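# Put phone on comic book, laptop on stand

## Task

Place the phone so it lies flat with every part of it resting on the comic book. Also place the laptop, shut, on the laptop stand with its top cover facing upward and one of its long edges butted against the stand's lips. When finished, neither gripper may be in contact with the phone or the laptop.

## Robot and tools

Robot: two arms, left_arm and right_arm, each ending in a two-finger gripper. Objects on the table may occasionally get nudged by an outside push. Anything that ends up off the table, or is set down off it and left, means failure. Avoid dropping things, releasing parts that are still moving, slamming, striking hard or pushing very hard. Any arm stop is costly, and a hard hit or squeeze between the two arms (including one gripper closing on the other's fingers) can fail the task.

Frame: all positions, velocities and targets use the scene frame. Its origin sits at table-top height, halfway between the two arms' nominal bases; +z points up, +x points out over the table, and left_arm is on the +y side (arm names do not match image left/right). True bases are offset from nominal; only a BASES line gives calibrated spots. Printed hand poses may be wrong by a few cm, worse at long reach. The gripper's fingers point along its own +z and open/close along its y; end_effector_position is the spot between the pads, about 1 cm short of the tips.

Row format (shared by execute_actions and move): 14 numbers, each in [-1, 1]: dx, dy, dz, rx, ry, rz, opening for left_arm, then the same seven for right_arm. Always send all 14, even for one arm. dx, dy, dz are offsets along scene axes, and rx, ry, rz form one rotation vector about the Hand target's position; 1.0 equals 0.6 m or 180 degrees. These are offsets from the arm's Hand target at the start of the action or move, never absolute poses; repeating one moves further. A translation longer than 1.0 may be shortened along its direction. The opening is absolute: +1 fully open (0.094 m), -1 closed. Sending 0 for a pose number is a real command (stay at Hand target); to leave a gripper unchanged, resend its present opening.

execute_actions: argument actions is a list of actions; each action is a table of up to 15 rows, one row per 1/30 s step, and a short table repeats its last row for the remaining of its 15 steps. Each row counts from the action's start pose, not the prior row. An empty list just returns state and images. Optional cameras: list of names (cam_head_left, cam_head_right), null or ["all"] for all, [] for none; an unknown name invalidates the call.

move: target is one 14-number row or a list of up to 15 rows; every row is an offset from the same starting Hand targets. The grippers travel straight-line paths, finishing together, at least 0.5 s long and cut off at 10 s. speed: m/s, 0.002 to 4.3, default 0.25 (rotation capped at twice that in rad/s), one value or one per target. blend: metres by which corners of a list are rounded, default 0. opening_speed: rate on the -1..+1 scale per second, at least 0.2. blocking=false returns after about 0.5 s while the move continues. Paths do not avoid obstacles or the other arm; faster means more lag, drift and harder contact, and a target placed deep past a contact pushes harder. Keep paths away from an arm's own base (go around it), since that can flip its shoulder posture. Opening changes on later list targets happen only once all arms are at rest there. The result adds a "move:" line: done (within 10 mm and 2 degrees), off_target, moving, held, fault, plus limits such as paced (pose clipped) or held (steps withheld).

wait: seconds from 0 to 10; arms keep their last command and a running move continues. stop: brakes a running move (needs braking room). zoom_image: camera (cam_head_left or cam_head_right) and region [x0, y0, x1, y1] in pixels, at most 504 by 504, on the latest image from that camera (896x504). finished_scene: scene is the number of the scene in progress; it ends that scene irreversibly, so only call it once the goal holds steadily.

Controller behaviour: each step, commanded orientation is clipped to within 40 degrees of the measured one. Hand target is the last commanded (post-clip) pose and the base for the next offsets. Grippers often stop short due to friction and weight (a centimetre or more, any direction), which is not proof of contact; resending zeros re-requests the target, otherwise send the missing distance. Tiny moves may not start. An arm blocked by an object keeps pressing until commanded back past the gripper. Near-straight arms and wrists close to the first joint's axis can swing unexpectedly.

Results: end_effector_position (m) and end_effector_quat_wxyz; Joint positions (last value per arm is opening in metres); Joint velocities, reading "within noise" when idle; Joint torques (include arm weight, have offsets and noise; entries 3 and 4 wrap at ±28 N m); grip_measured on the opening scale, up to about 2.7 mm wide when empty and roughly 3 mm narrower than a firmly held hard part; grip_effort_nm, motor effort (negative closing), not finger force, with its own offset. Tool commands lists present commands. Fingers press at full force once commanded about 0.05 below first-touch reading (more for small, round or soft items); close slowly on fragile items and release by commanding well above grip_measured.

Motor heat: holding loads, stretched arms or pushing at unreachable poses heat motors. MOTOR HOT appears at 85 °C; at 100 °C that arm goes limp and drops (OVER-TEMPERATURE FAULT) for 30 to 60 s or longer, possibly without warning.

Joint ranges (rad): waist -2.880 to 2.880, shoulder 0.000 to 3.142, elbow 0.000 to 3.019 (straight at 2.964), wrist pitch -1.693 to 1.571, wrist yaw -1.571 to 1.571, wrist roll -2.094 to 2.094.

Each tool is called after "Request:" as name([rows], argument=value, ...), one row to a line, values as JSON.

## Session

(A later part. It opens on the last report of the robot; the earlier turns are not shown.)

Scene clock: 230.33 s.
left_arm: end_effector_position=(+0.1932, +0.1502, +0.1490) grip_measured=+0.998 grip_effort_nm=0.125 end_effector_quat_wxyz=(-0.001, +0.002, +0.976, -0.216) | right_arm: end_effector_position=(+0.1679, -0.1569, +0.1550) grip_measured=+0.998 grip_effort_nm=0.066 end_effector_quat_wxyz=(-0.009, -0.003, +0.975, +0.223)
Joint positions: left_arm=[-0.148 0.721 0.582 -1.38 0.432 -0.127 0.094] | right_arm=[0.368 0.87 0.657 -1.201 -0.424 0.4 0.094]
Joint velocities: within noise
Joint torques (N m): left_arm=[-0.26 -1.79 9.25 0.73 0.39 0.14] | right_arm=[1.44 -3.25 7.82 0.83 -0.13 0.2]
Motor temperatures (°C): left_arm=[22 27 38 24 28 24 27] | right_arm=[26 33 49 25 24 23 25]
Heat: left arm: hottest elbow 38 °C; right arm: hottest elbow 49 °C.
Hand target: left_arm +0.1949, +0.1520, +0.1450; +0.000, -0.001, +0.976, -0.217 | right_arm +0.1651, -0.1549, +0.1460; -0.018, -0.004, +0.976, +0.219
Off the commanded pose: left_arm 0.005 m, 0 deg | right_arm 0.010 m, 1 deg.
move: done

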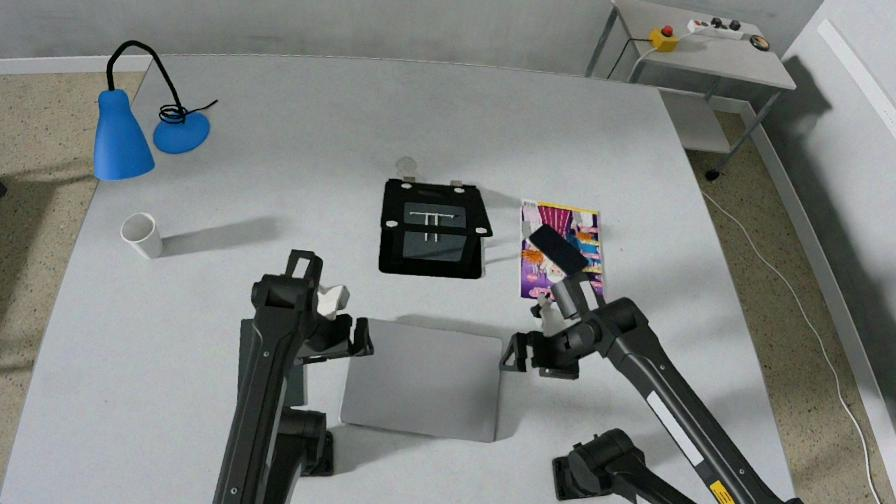

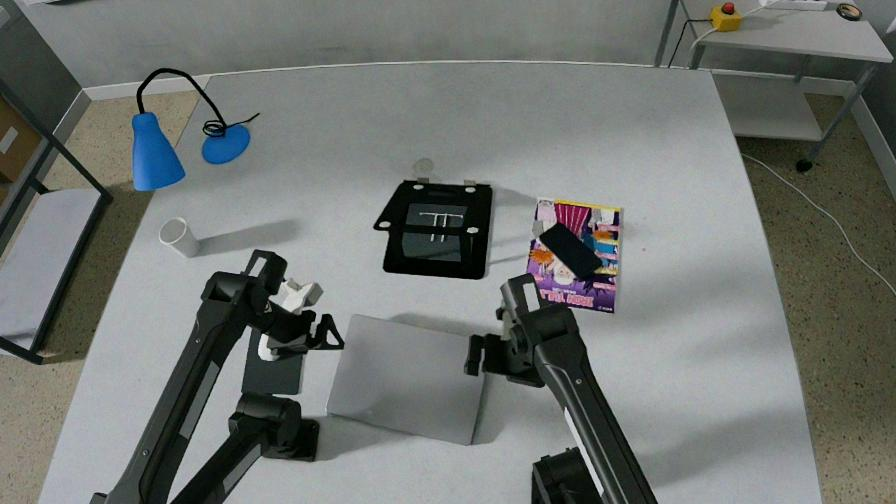

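Request:
move(target=[0,0,-0.125,0,0,0,1,0,0,-0.14,0,0,0,1], speed=0.15)

Request:
zoom_image(camera="cam_head_left", region=[240, 220, 600, 470])

Request:
zoom_image(camera="cam_head_right", region=[200, 220, 560, 470])

Scene clock: 235.87 s.
left_arm: end_effector_position=(+0.1950, +0.1510, +0.0743) grip_measured=+0.998 grip_effort_nm=0.129 end_effector_quat_wxyz=(+0.001, +0.002, +0.976, -0.216) | right_arm: end_effector_position=(+0.1697, -0.1562, +0.0700) grip_measured=+0.999 grip_effort_nm=0.061 end_effector_quat_wxyz=(-0.009, -0.003, +0.975, +0.223)
Joint positions: left_arm=[-0.142 0.805 0.411 -1.122 0.432 -0.122 0.094] | right_arm=[0.368 0.994 0.482 -0.904 -0.424 0.4 0.094]
Joint velocities: within noise
Joint torques (N m): left_arm=[-1.32 -1.73 8.88 0.81 0.35 0.1] | right_arm=[1.38 -3.72 6.97 0.84 -0.13 0.19]
Motor temperatures (°C): left_arm=[22 27 38 24 28 24 27] | right_arm=[26 33 48 25 24 23 25]
Heat: left arm: hottest elbow 38 °C; right arm: hottest elbow 48 °C.
Hand target: left_arm +0.1950, +0.1520, +0.0700; +0.000, -0.001, +0.976, -0.217 | right_arm +0.1651, -0.1550, +0.0619; -0.018, -0.004, +0.976, +0.219
Off the commanded pose: left_arm 0.004 m, 0 deg | right_arm 0.009 m, 1 deg.
move: done

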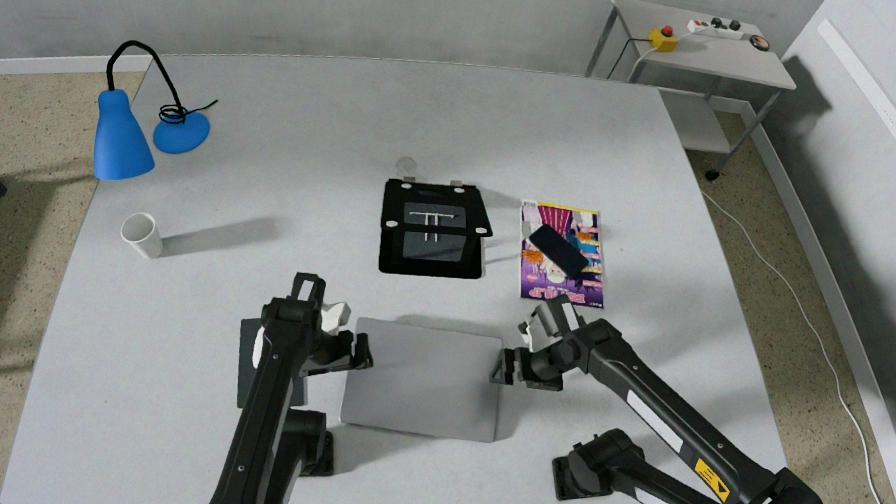

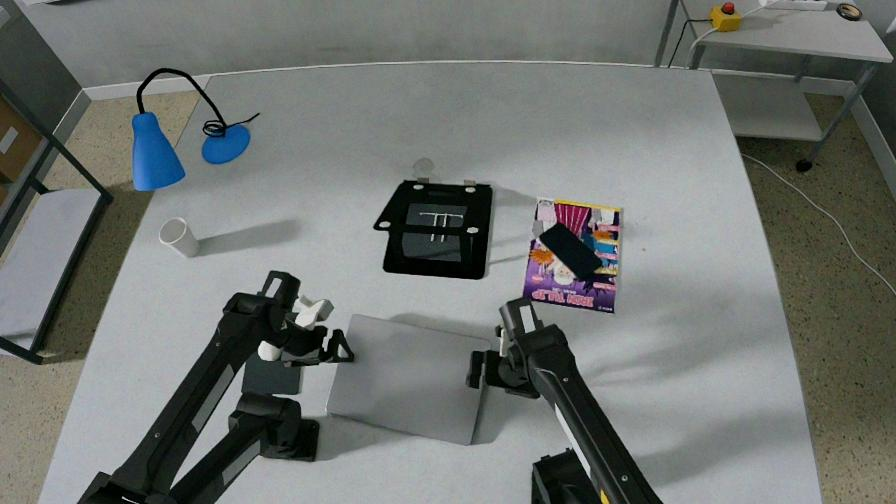

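Scaled by 1.400.

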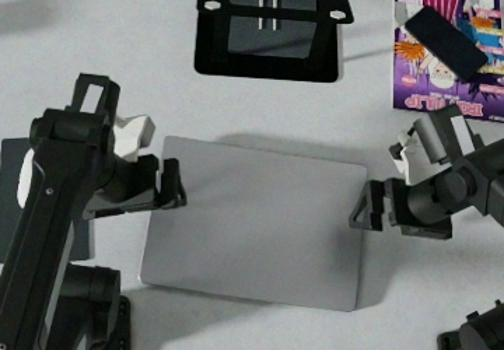

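Scaled by 1.400.

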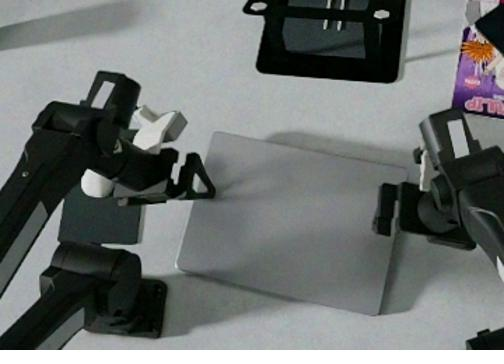

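Request:
move(target=[0,0,-0.075,0,0,0,1,0,0,-0.06,0,0,0,1], speed=0.06)

Request:
zoom_image(camera="cam_head_left", region=[300, 270, 560, 450])

Request:
zoom_image(camera="cam_head_right", region=[270, 270, 530, 450])

Scene clock: 240.87 s.
left_arm: end_effector_position=(+0.1961, +0.1509, +0.0291) grip_measured=+0.998 grip_effort_nm=0.125 end_effector_quat_wxyz=(+0.002, +0.002, +0.976, -0.216) | right_arm: end_effector_position=(+0.1713, -0.1556, +0.0341) grip_measured=+0.999 grip_effort_nm=0.066 end_effector_quat_wxyz=(-0.008, -0.003, +0.975, +0.223)
Joint positions: left_arm=[-0.142 0.917 0.323 -0.922 0.432 -0.122 0.094] | right_arm=[0.368 1.086 0.423 -0.751 -0.424 0.4 0.094]
Joint velocities: within noise
Joint torques (N m): left_arm=[-0.62 -2.96 7.69 0.73 0.35 0.06] | right_arm=[1.38 -4.6 6.19 0.9 -0.13 0.19]
Motor temperatures (°C): left_arm=[22 27 37 24 28 23 27] | right_arm=[26 33 47 25 24 23 25]
Heat: left arm: hottest elbow 37 °C; right arm: hottest elbow 47 °C.
Hand target: left_arm +0.1950, +0.1520, +0.0251; +0.000, -0.001, +0.976, -0.217 | right_arm +0.1650, -0.1550, +0.0259; -0.018, -0.004, +0.976, +0.219
Off the commanded pose: left_arm 0.004 m, 0 deg | right_arm 0.010 m, 1 deg.
move: done

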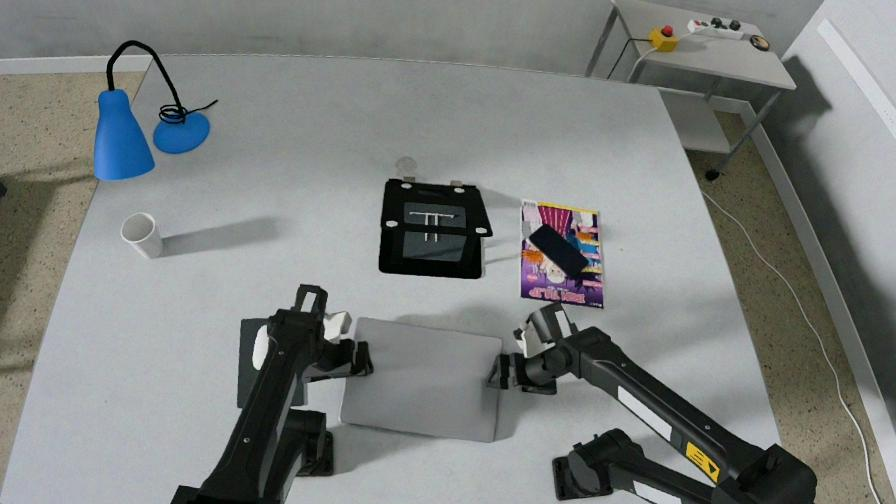

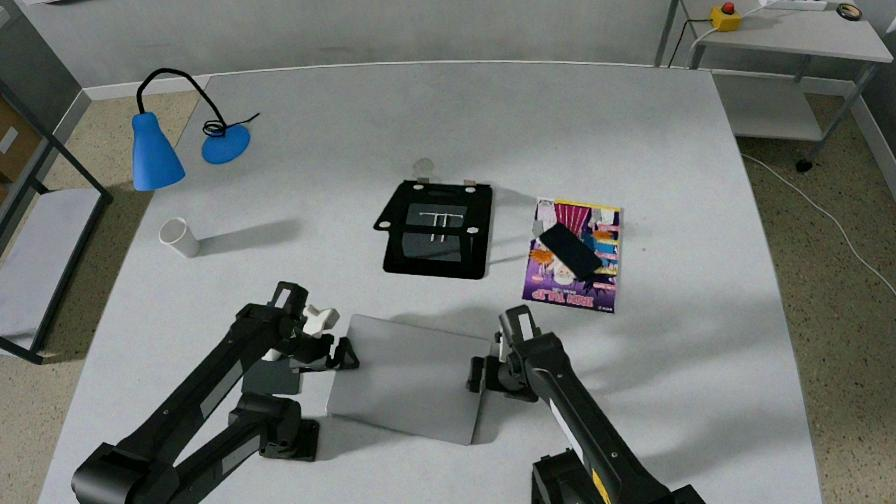

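Scaled by 1.938.

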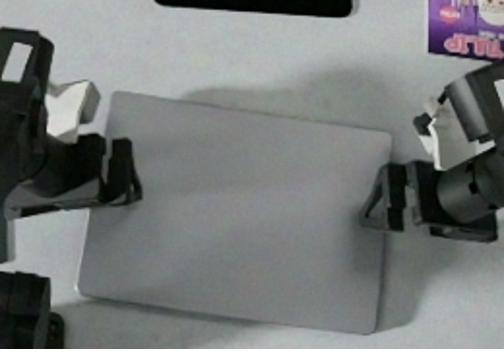

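Scaled by 1.938.

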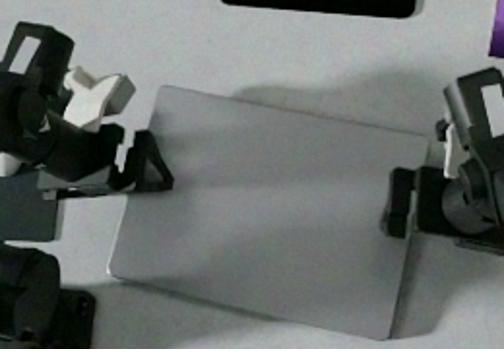

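Request:
move([
  [0,-0.08,-0.005,0,0,0,1,0,0.09,-0.005,0,0,0,1],
  [0,-0.11,-0.005,0,0,0,1,0,0.12,-0.005,0,0,0,1],
], speed=0.06)

Request:
zoom_image(camera="cam_head_left", region=[300, 270, 560, 450])

Request:
zoom_image(camera="cam_head_right", region=[270, 270, 530, 450])

Scene clock: 246.90 s.
left_arm: end_effector_position=(+0.1987, +0.1049, +0.0257) grip_measured=+0.999 grip_effort_nm=0.071 end_effector_quat_wxyz=(+0.013, -0.012, +0.980, -0.196) | right_arm: end_effector_position=(+0.1670, -0.0976, +0.0301) grip_measured=+0.999 grip_effort_nm=0.051 end_effector_quat_wxyz=(-0.006, +0.011, +0.977, +0.214)
Joint positions: left_arm=[-0.442 0.93 0.323 -0.77 0.346 -0.472 0.094] | right_arm=[0.614 1.155 0.453 -0.613 -0.352 0.688 0.094]
Joint velocities: within noise
Joint torques (N m): left_arm=[-5.3 -0.73 8.58 2.22 1.87 -0.26] | right_arm=[2.84 -2.73 8.09 1.63 -0.75 0.19]
Motor temperatures (°C): left_arm=[22 27 37 24 28 23 27] | right_arm=[26 33 46 25 24 23 25]
Heat: left arm: hottest elbow 37 °C; right arm: hottest elbow 46 °C.
Hand target: left_arm +0.1949, +0.0860, +0.0220; +0.000, -0.001, +0.976, -0.217 | right_arm +0.1651, -0.0830, +0.0229; -0.018, -0.004, +0.976, +0.219
Off the commanded pose: left_arm 0.020 m, 3 deg | right_arm 0.016 m, 2 deg.
move: off_target (left_arm, right_arm)

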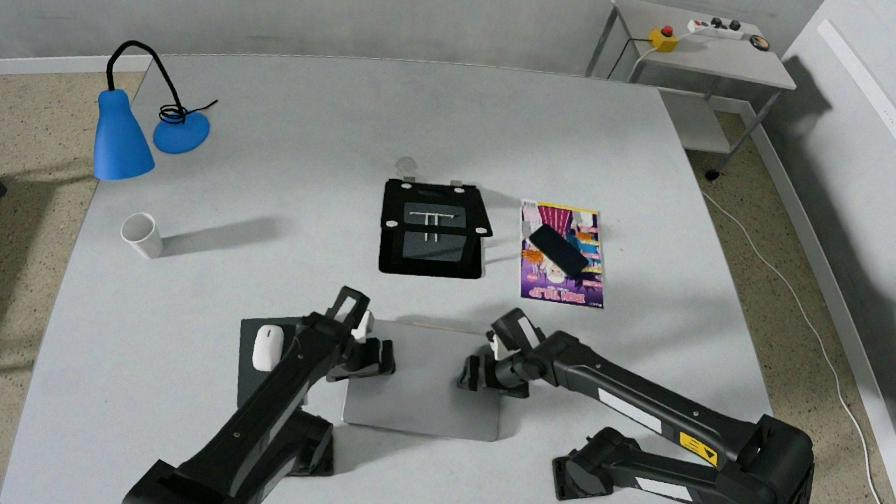

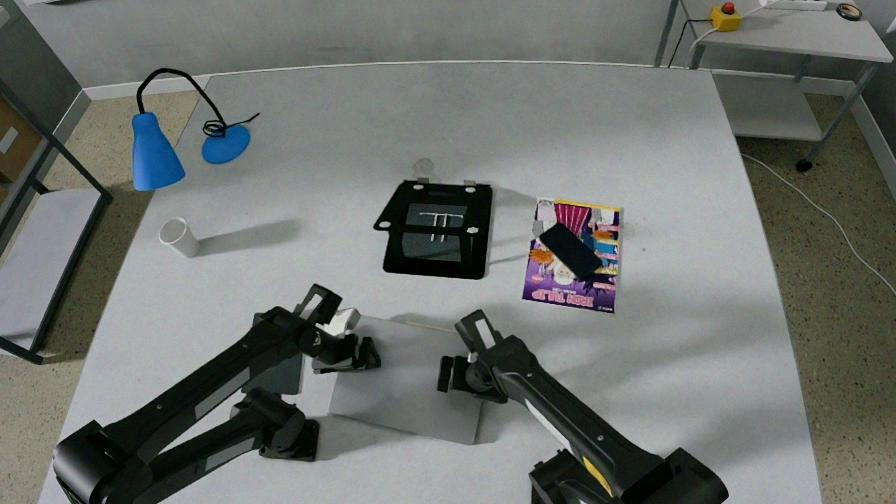

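Scaled by 1.938.

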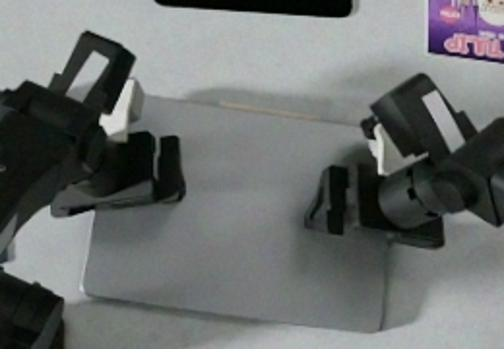

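Scaled by 1.938.

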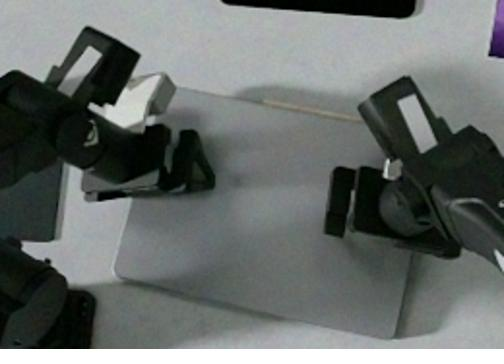

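Request:
move([
  [0,-0.02,0,0,0,0,1,0,0.05,0,0,0,0,1],
  [0.0,-0.05,0,0,0,0,1,0.0,0.09,0,0,0,0,1],
], speed=0.05)

Request:
zoom_image(camera="cam_head_left", region=[300, 270, 560, 450])

Scene clock: 250.70 s.
left_arm: end_effector_position=(+0.1989, +0.1027, +0.0231) grip_measured=+1.000 grip_effort_nm=-0.061 end_effector_quat_wxyz=(+0.021, -0.015, +0.987, -0.161) | right_arm: end_effector_position=(+0.1682, -0.0917, +0.0254) grip_measured=+1.000 grip_effort_nm=-0.115 end_effector_quat_wxyz=(+0.006, +0.037, +0.985, +0.166)
Joint positions: left_arm=[-0.517 0.94 0.333 -0.766 0.26 -0.546 0.094] | right_arm=[0.694 1.187 0.483 -0.628 -0.237 0.803 0.094]
Joint velocities: within noise
Joint torques (N m): left_arm=[-8.12 0.32 10.35 3.41 4.24 -0.62] | right_arm=[6.89 -0.97 10.76 3.3 -3.38 0.38]
Motor temperatures (°C): left_arm=[23 27 37 24 30 24 27] | right_arm=[26 33 46 25 25 23 25]
Heat: left arm: hottest elbow 37 °C; right arm: hottest elbow 46 °C.
Hand target: left_arm +0.1951, +0.0559, +0.0221; +0.000, +0.000, +0.976, -0.217 | right_arm +0.1651, -0.0290, +0.0229; -0.018, -0.004, +0.976, +0.219
Off the commanded pose: left_arm 0.047 m, 7 deg | right_arm 0.063 m, 8 deg.
move: off_target (left_arm, right_arm)

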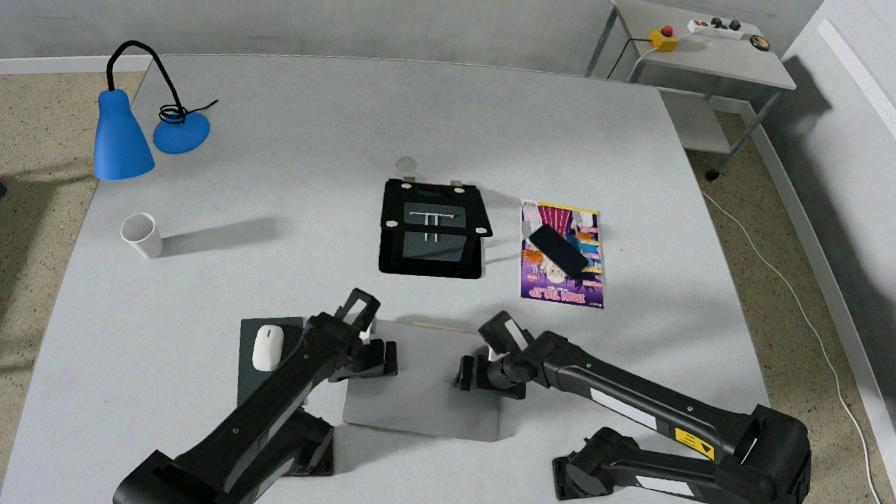

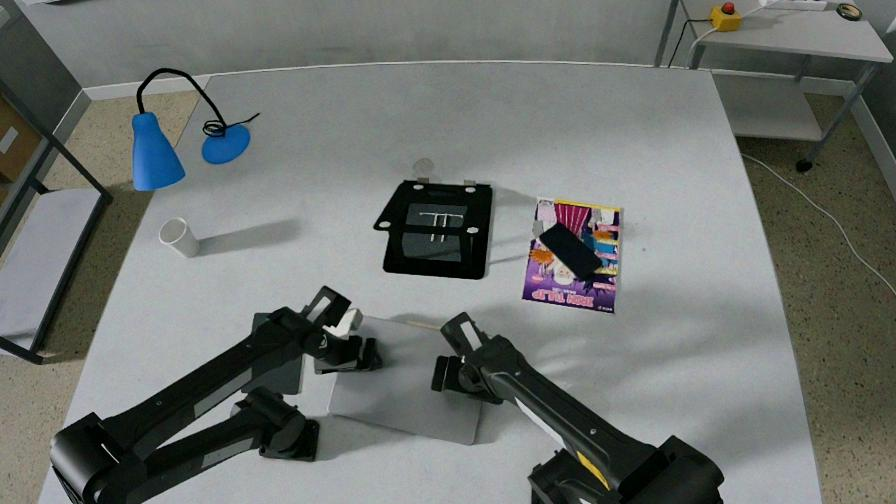

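Scaled by 1.938.

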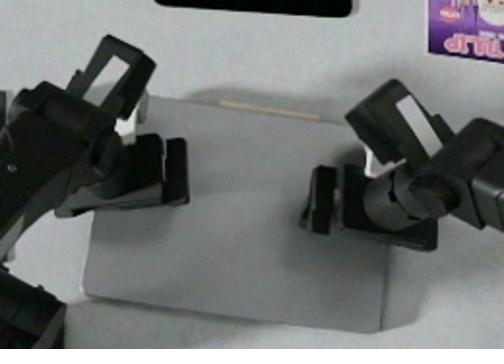

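Request:
move([
  [0,-0.025,0.05,0,0,0,1,0,0.02,0.05,0,0,0,1],
  [0.03,-0.025,0.12,0,0,0,1,0.04,0.02,0.12,0,0,0,1],
], speed=0.06)

Request:
zoom_image(camera="cam_head_left", region=[300, 250, 560, 450])

Scene clock: 256.07 s.
left_arm: end_effector_position=(+0.1623, +0.1026, +0.0281) grip_measured=+1.000 grip_effort_nm=-0.100 end_effector_quat_wxyz=(-0.060, -0.029, +0.987, -0.144) | right_arm: end_effector_position=(+0.1357, -0.0915, +0.0392) grip_measured=+1.000 grip_effort_nm=-0.183 end_effector_quat_wxyz=(-0.079, +0.038, +0.986, +0.142)
Joint positions: left_arm=[-0.567 0.94 0.355 -0.931 0.309 -0.605 0.094] | right_arm=[0.724 1.188 0.537 -0.832 -0.315 0.821 0.094]
Joint velocities: within noise
Joint torques (N m): left_arm=[-4.78 -5.19 22.76 1.02 2.45 -0.22] | right_arm=[3.19 -8 18.41 1.55 -1.04 0.01]
Motor temperatures (°C): left_arm=[23 27 37 24 38 24 27] | right_arm=[26 33 47 25 30 23 25]
Heat: left arm: hottest wrist yaw 38 °C; right arm: hottest elbow 47 °C.
Hand target: left_arm +0.2129, +0.0410, +0.0940; +0.000, +0.000, +0.976, -0.217 | right_arm +0.1891, -0.0170, +0.0949; -0.018, -0.004, +0.976, +0.219
Off the commanded pose: left_arm 0.104 m, 11 deg | right_arm 0.107 m, 12 deg.
move: off_target (left_arm, right_arm)

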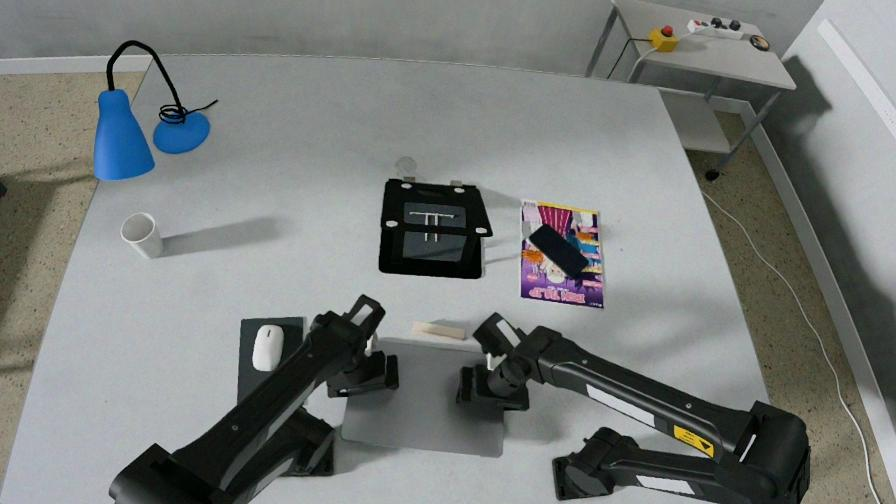

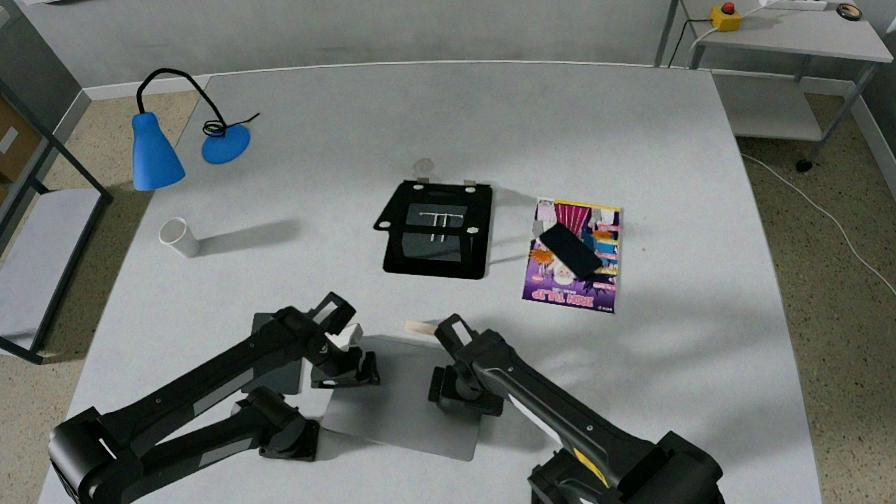

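Scaled by 1.938.

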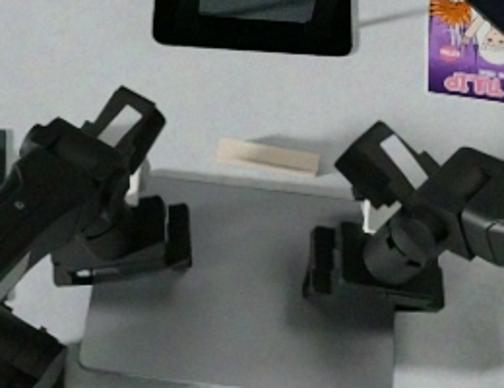

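Request:
move([
  [0.05,-0.05,0.02,0,0,0,1,0.05,0.06,0.02,0,0,0,1],
  [0.12,-0.05,0.08,0,0,0,1,0.12,0.06,0.08,0,0,0,1],
], speed=0.06)

Request:
zoom_image(camera="cam_head_left", region=[300, 250, 560, 450])

Scene clock: 261.47 s.
left_arm: end_effector_position=(+0.2122, +0.1003, +0.0627) grip_measured=+1.000 grip_effort_nm=-0.144 end_effector_quat_wxyz=(-0.081, -0.036, +0.990, -0.109) | right_arm: end_effector_position=(+0.1861, -0.0898, +0.0775) grip_measured=+1.000 grip_effort_nm=-0.335 end_effector_quat_wxyz=(-0.098, +0.055, +0.988, +0.105)
Joint positions: left_arm=[-0.491 1.091 0.553 -1.071 0.271 -0.53 0.094] | right_arm=[0.633 1.285 0.744 -1.047 -0.287 0.747 0.094]
Joint velocities: within noise
Joint torques (N m): left_arm=[-5.66 -8.29 27.1 1.66 4.54 -0.16] | right_arm=[4.6 -9.05 22.26 2.96 -2.73 -0.04]
Motor temperatures (°C): left_arm=[23 27 40 24 40 24 27] | right_arm=[26 33 51 25 30 23 25]
Heat: left arm: hottest elbow 40 °C; right arm: hottest elbow 51 °C.
Hand target: left_arm +0.2850, +0.0110, +0.1421; +0.000, -0.001, +0.976, -0.217 | right_arm +0.2611, +0.0189, +0.1429; -0.018, -0.004, +0.976, +0.219
Off the commanded pose: left_arm 0.140 m, 16 deg | right_arm 0.147 m, 17 deg.
move: off_target (left_arm, right_arm)

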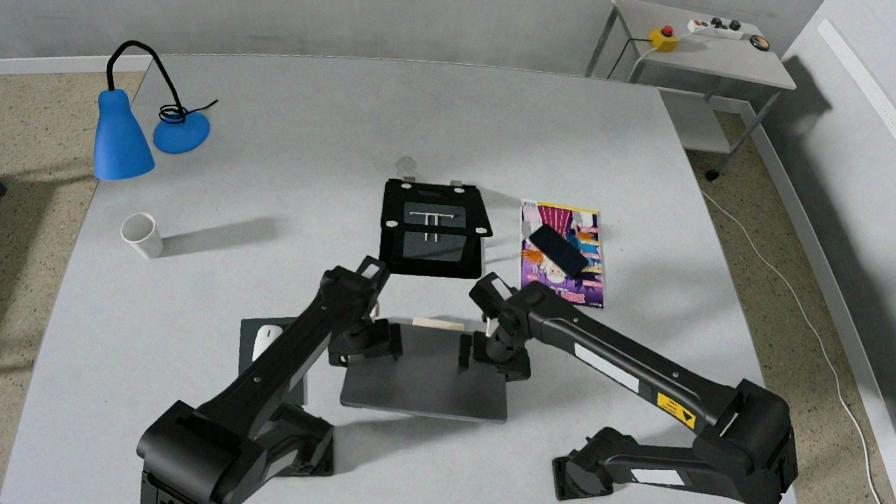

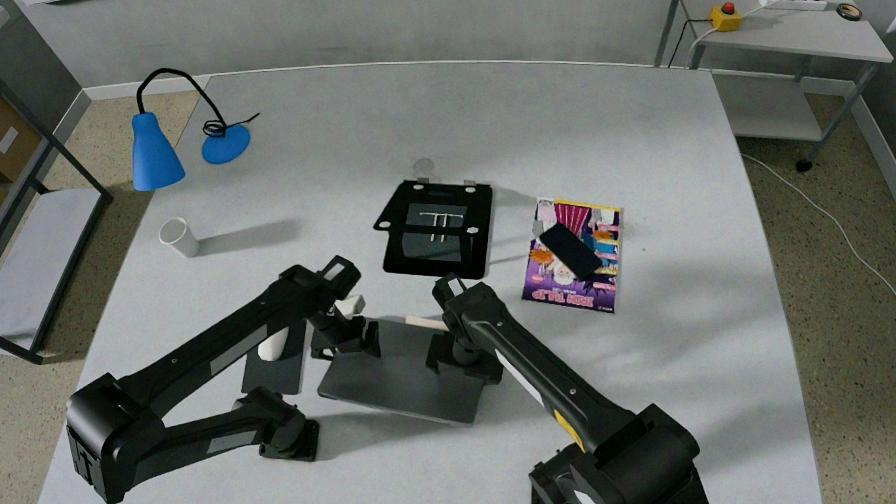

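Scaled by 1.938.

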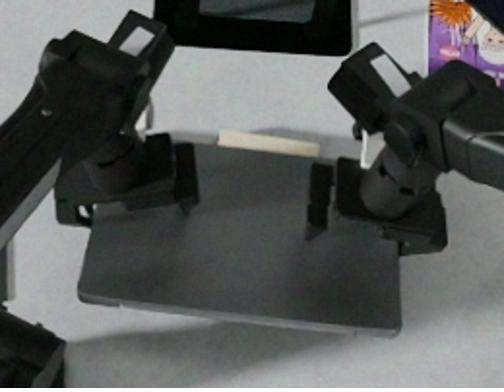

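Request:
move([
  [0.08,-0.01,0.2,0,0,0,1,0.09,0.01,0.19,0,0,0,1],
], speed=0.1)

Request:
zoom_image(camera="cam_head_left", region=[300, 200, 560, 450])

Scene clock: 266.33 s.
left_arm: end_effector_position=(+0.2908, +0.0991, +0.1784) grip_measured=+1.000 grip_effort_nm=-0.247 end_effector_quat_wxyz=(-0.068, -0.029, +0.991, -0.111) | right_arm: end_effector_position=(+0.2633, -0.0887, +0.1925) grip_measured=+1.000 grip_effort_nm=-0.339 end_effector_quat_wxyz=(-0.084, +0.058, +0.989, +0.106)
Joint positions: left_arm=[-0.384 1.159 0.931 -1.387 0.257 -0.409 0.094] | right_arm=[0.517 1.326 1.109 -1.377 -0.27 0.637 0.094]
Joint velocities: within noise
Joint torques (N m): left_arm=[-10.11 -9.7 26.76 1.52 5.87 -0.69] | right_arm=[7.82 -9 22.31 3.32 -4.22 0.25]
Motor temperatures (°C): left_arm=[23 27 42 24 48 24 27] | right_arm=[26 33 57 25 34 23 25]
Heat: left arm: hottest wrist yaw 48 °C; right arm: hottest elbow 57 °C.
Hand target: left_arm +0.3330, +0.0051, +0.2621; +0.000, -0.001, +0.976, -0.217 | right_arm +0.3150, +0.0250, +0.2569; -0.018, -0.004, +0.976, +0.219
Off the commanded pose: left_arm 0.133 m, 15 deg | right_arm 0.141 m, 17 deg.
move: off_target (left_arm, right_arm)

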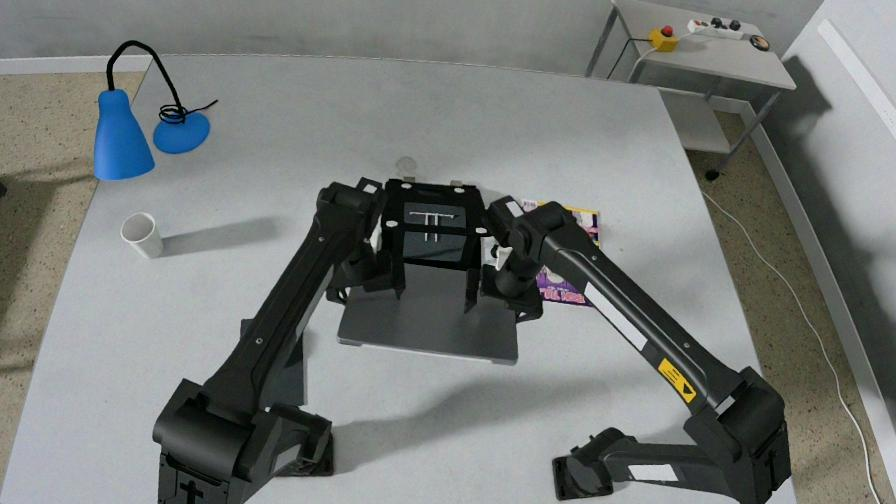

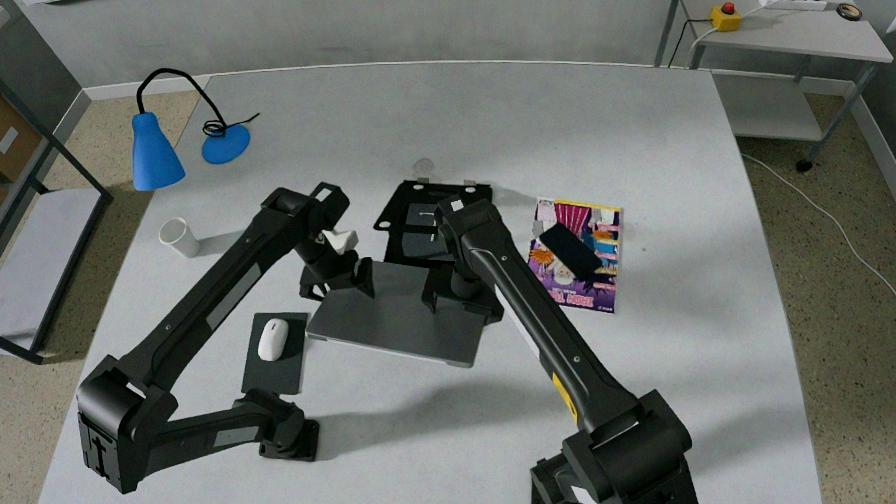

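Scaled by 1.938.

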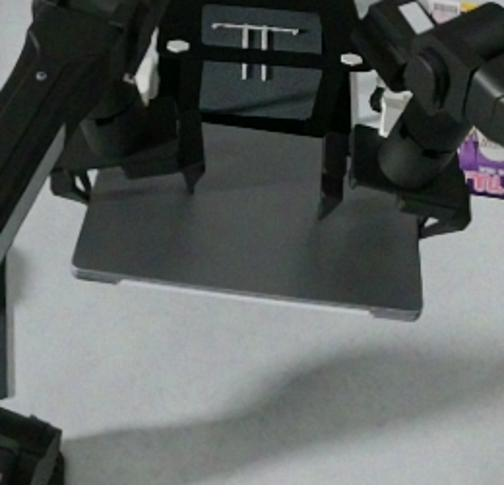

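Request:
move([
  [0.06,0,0.05,0,0,0,1,0.06,0,0.05,0,0,0,1],
  [0.28,0,0.05,0,0.03,0,1,0.29,0,0.04,0,0.03,0,1],
], speed=0.12, blend=[0.03,0])

Request:
zoom_image(camera="cam_head_left", region=[300, 120, 560, 370])

Request:
zoom_image(camera="cam_head_right", region=[300, 120, 560, 370])

Scene clock: 273.20 s.
left_arm: end_effector_position=(+0.4914, +0.1021, +0.2288) grip_measured=+1.000 grip_effort_nm=-0.242 end_effector_quat_wxyz=(-0.083, -0.065, +0.983, -0.150) | right_arm: end_effector_position=(+0.4702, -0.0842, +0.2184) grip_measured=+1.000 grip_effort_nm=-0.330 end_effector_quat_wxyz=(-0.116, +0.074, +0.981, +0.139)
Joint positions: left_arm=[-0.207 1.652 1.552 -1.564 0.333 -0.294 0.094] | right_arm=[0.312 1.845 1.782 -1.62 -0.348 0.448 0.094]
Joint velocities: within noise
Joint torques (N m): left_arm=[-11.05 -19.14 20.27 0.05 4.83 -0.33] | right_arm=[9.35 -21.71 19.23 1.28 -4.14 0.27]
Motor temperatures (°C): left_arm=[23 27 46 24 63 24 27] | right_arm=[26 33 63 25 44 23 25]
Heat: left arm: hottest wrist yaw 63 °C; right arm: hottest elbow 63 °C.
Hand target: left_arm +0.5011, +0.0050, +0.2922; -0.046, -0.011, +0.975, -0.217 | right_arm +0.4890, +0.0250, +0.2809; -0.064, +0.007, +0.974, +0.219
Off the commanded pose: left_arm 0.116 m, 11 deg | right_arm 0.127 m, 13 deg.
move: off_target (left_arm, right_arm)

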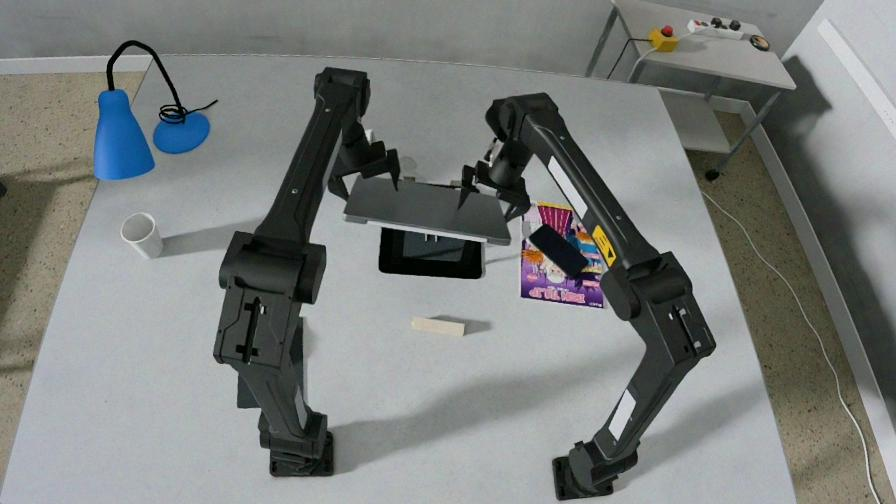

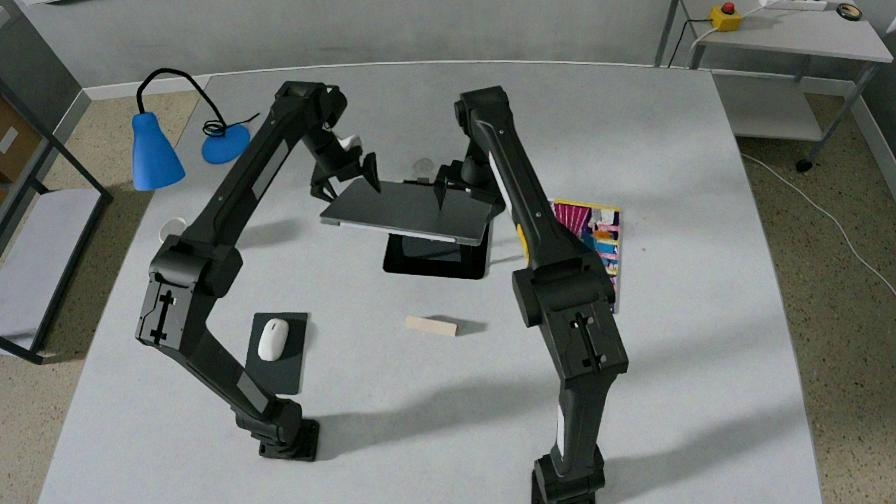

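Scaled by 1.938.

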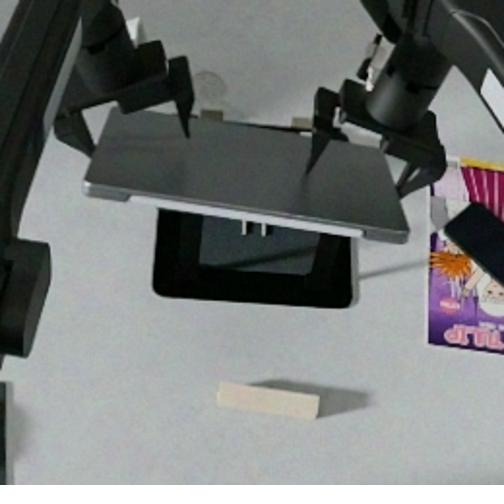

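Scaled by 1.938.

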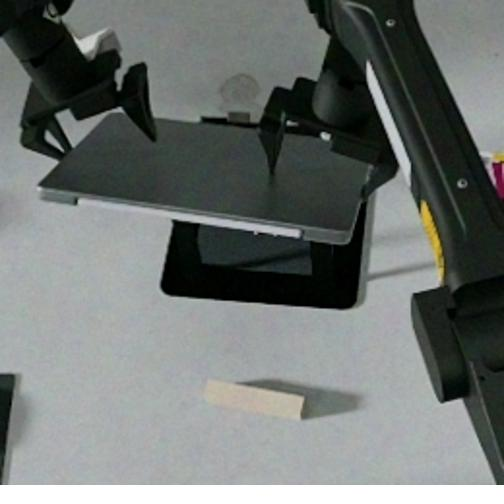

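Request:
move([
  [0.02,0,-0.1,0,0,0,1,0.035,0,-0.1,0,0,0,1],
], speed=0.08)

Request:
zoom_image(camera="cam_head_left", region=[300, 120, 560, 370])

Request:
zoom_image(camera="cam_head_right", region=[300, 120, 560, 370])

Scene clock: 278.63 s.
left_arm: end_effector_position=(+0.5244, +0.1013, +0.1944) grip_measured=+1.000 grip_effort_nm=-0.237 end_effector_quat_wxyz=(-0.062, -0.061, +0.984, -0.158) | right_arm: end_effector_position=(+0.4981, -0.0831, +0.1767) grip_measured=+1.000 grip_effort_nm=-0.320 end_effector_quat_wxyz=(-0.111, +0.075, +0.980, +0.150)
Joint positions: left_arm=[-0.196 1.721 1.552 -1.451 0.338 -0.282 0.094] | right_arm=[0.295 1.921 1.782 -1.532 -0.363 0.435 0.094]
Joint velocities: within noise
Joint torques (N m): left_arm=[-12.57 -21.01 12.42 0.77 4.51 -0.41] | right_arm=[9.64 -24.06 15.6 1.84 -3.66 0.29]
Motor temperatures (°C): left_arm=[23 27 46 24 68 24 27] | right_arm=[27 33 65 25 49 23 25]
Heat: left arm: hottest wrist yaw 68 °C; right arm: hottest elbow 65 °C.
Hand target: left_arm +0.5130, +0.0049, +0.2323; -0.046, -0.011, +0.975, -0.217 | right_arm +0.5100, +0.0250, +0.2210; -0.064, +0.007, +0.974, +0.219
Off the commanded pose: left_arm 0.104 m, 9 deg | right_arm 0.117 m, 12 deg.
move: off_target (left_arm, right_arm)

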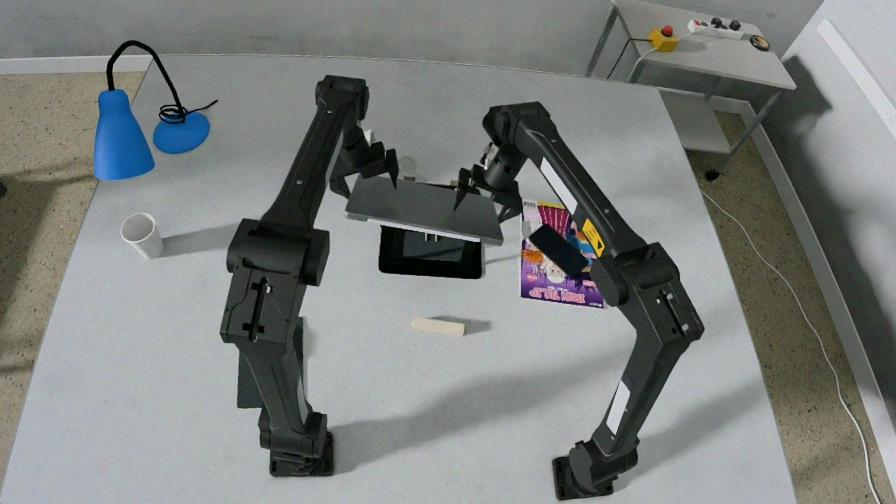

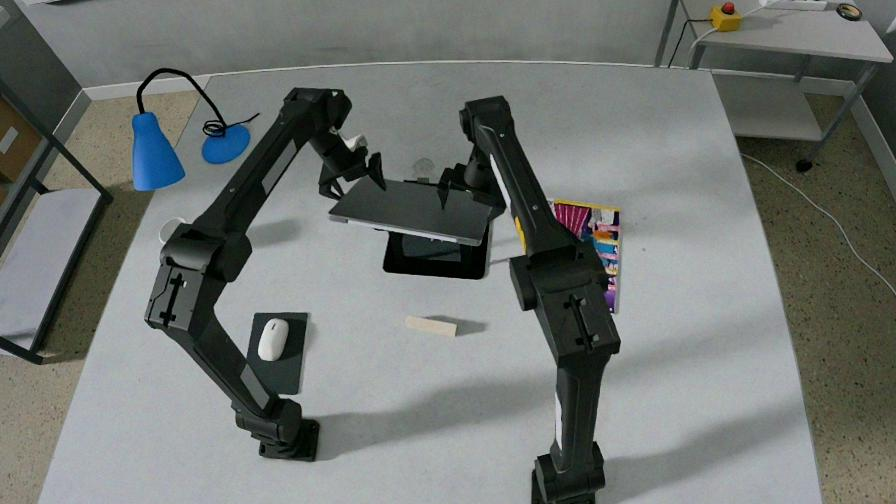

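Scaled by 1.938.

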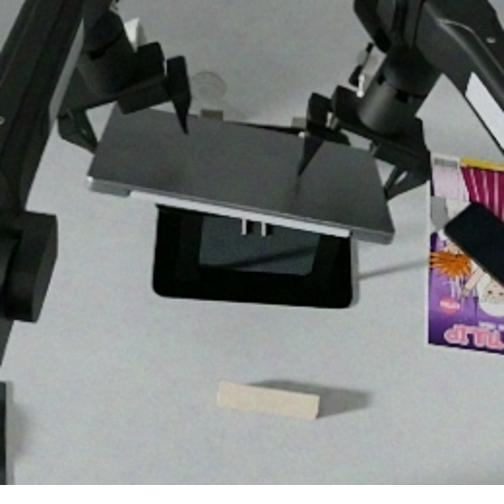

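Scaled by 1.938.

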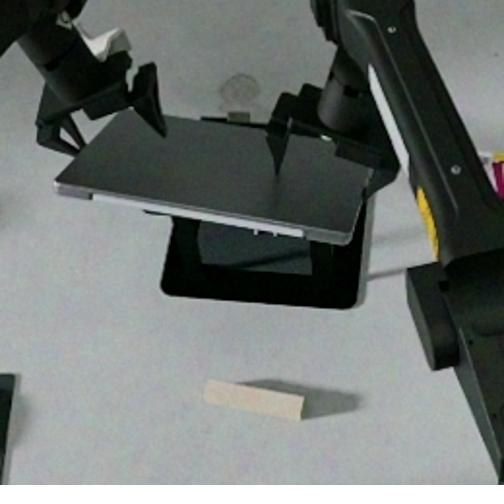

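Request:
move([
  [-0.01,0,-0.12,0,0,0,1,0.04,0,-0.11,0,0,0,1],
], speed=0.08)

Request:
zoom_image(camera="cam_head_left", region=[300, 120, 560, 370])

Request:
zoom_image(camera="cam_head_right", region=[300, 120, 560, 370])

Scene clock: 284.07 s.
left_arm: end_effector_position=(+0.5182, +0.1034, +0.1415) grip_measured=+1.000 grip_effort_nm=-0.237 end_effector_quat_wxyz=(-0.051, -0.071, +0.983, -0.163) | right_arm: end_effector_position=(+0.5287, -0.0836, +0.1384) grip_measured=+1.000 grip_effort_nm=-0.291 end_effector_quat_wxyz=(-0.083, +0.067, +0.982, +0.156)
Joint positions: left_arm=[-0.192 1.722 1.409 -1.283 0.343 -0.303 0.094] | right_arm=[0.281 1.984 1.782 -1.418 -0.353 0.414 0.094]
Joint velocities: within noise
Joint torques (N m): left_arm=[-12.98 -19.02 10.55 1.61 4.23 -0.3] | right_arm=[9.47 -22.42 13.29 2.13 -3.88 0.34]
Motor temperatures (°C): left_arm=[23 27 45 24 70 24 27] | right_arm=[27 34 66 25 51 23 25]
Heat: left arm: hottest wrist yaw 70 °C; right arm: hottest elbow 66 °C.
Hand target: left_arm +0.5070, +0.0049, +0.1601; -0.046, -0.011, +0.975, -0.217 | right_arm +0.5341, +0.0250, +0.1549; -0.064, +0.007, +0.974, +0.219
Off the commanded pose: left_arm 0.101 m, 9 deg | right_arm 0.110 m, 10 deg.
move: off_target (left_arm, right_arm)

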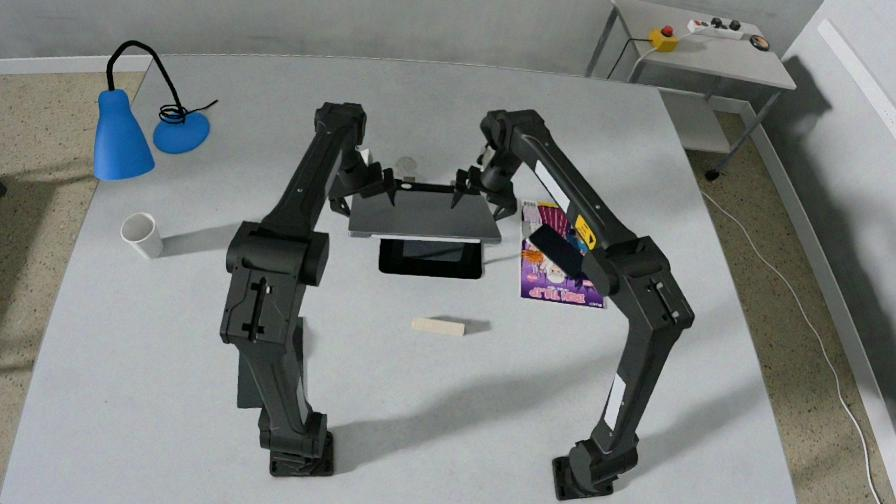

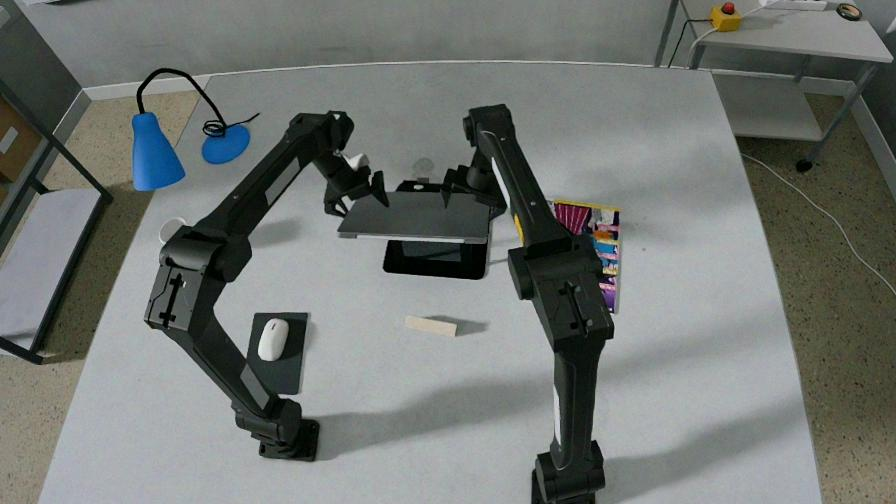

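Scaled by 1.938.

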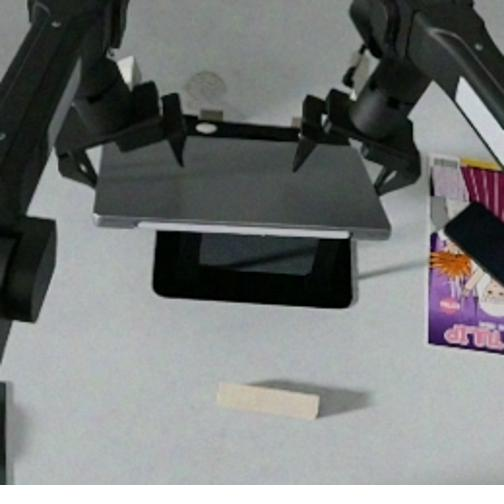

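Scaled by 1.938.

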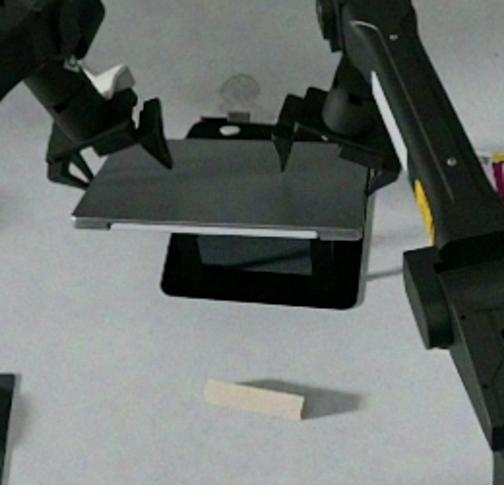

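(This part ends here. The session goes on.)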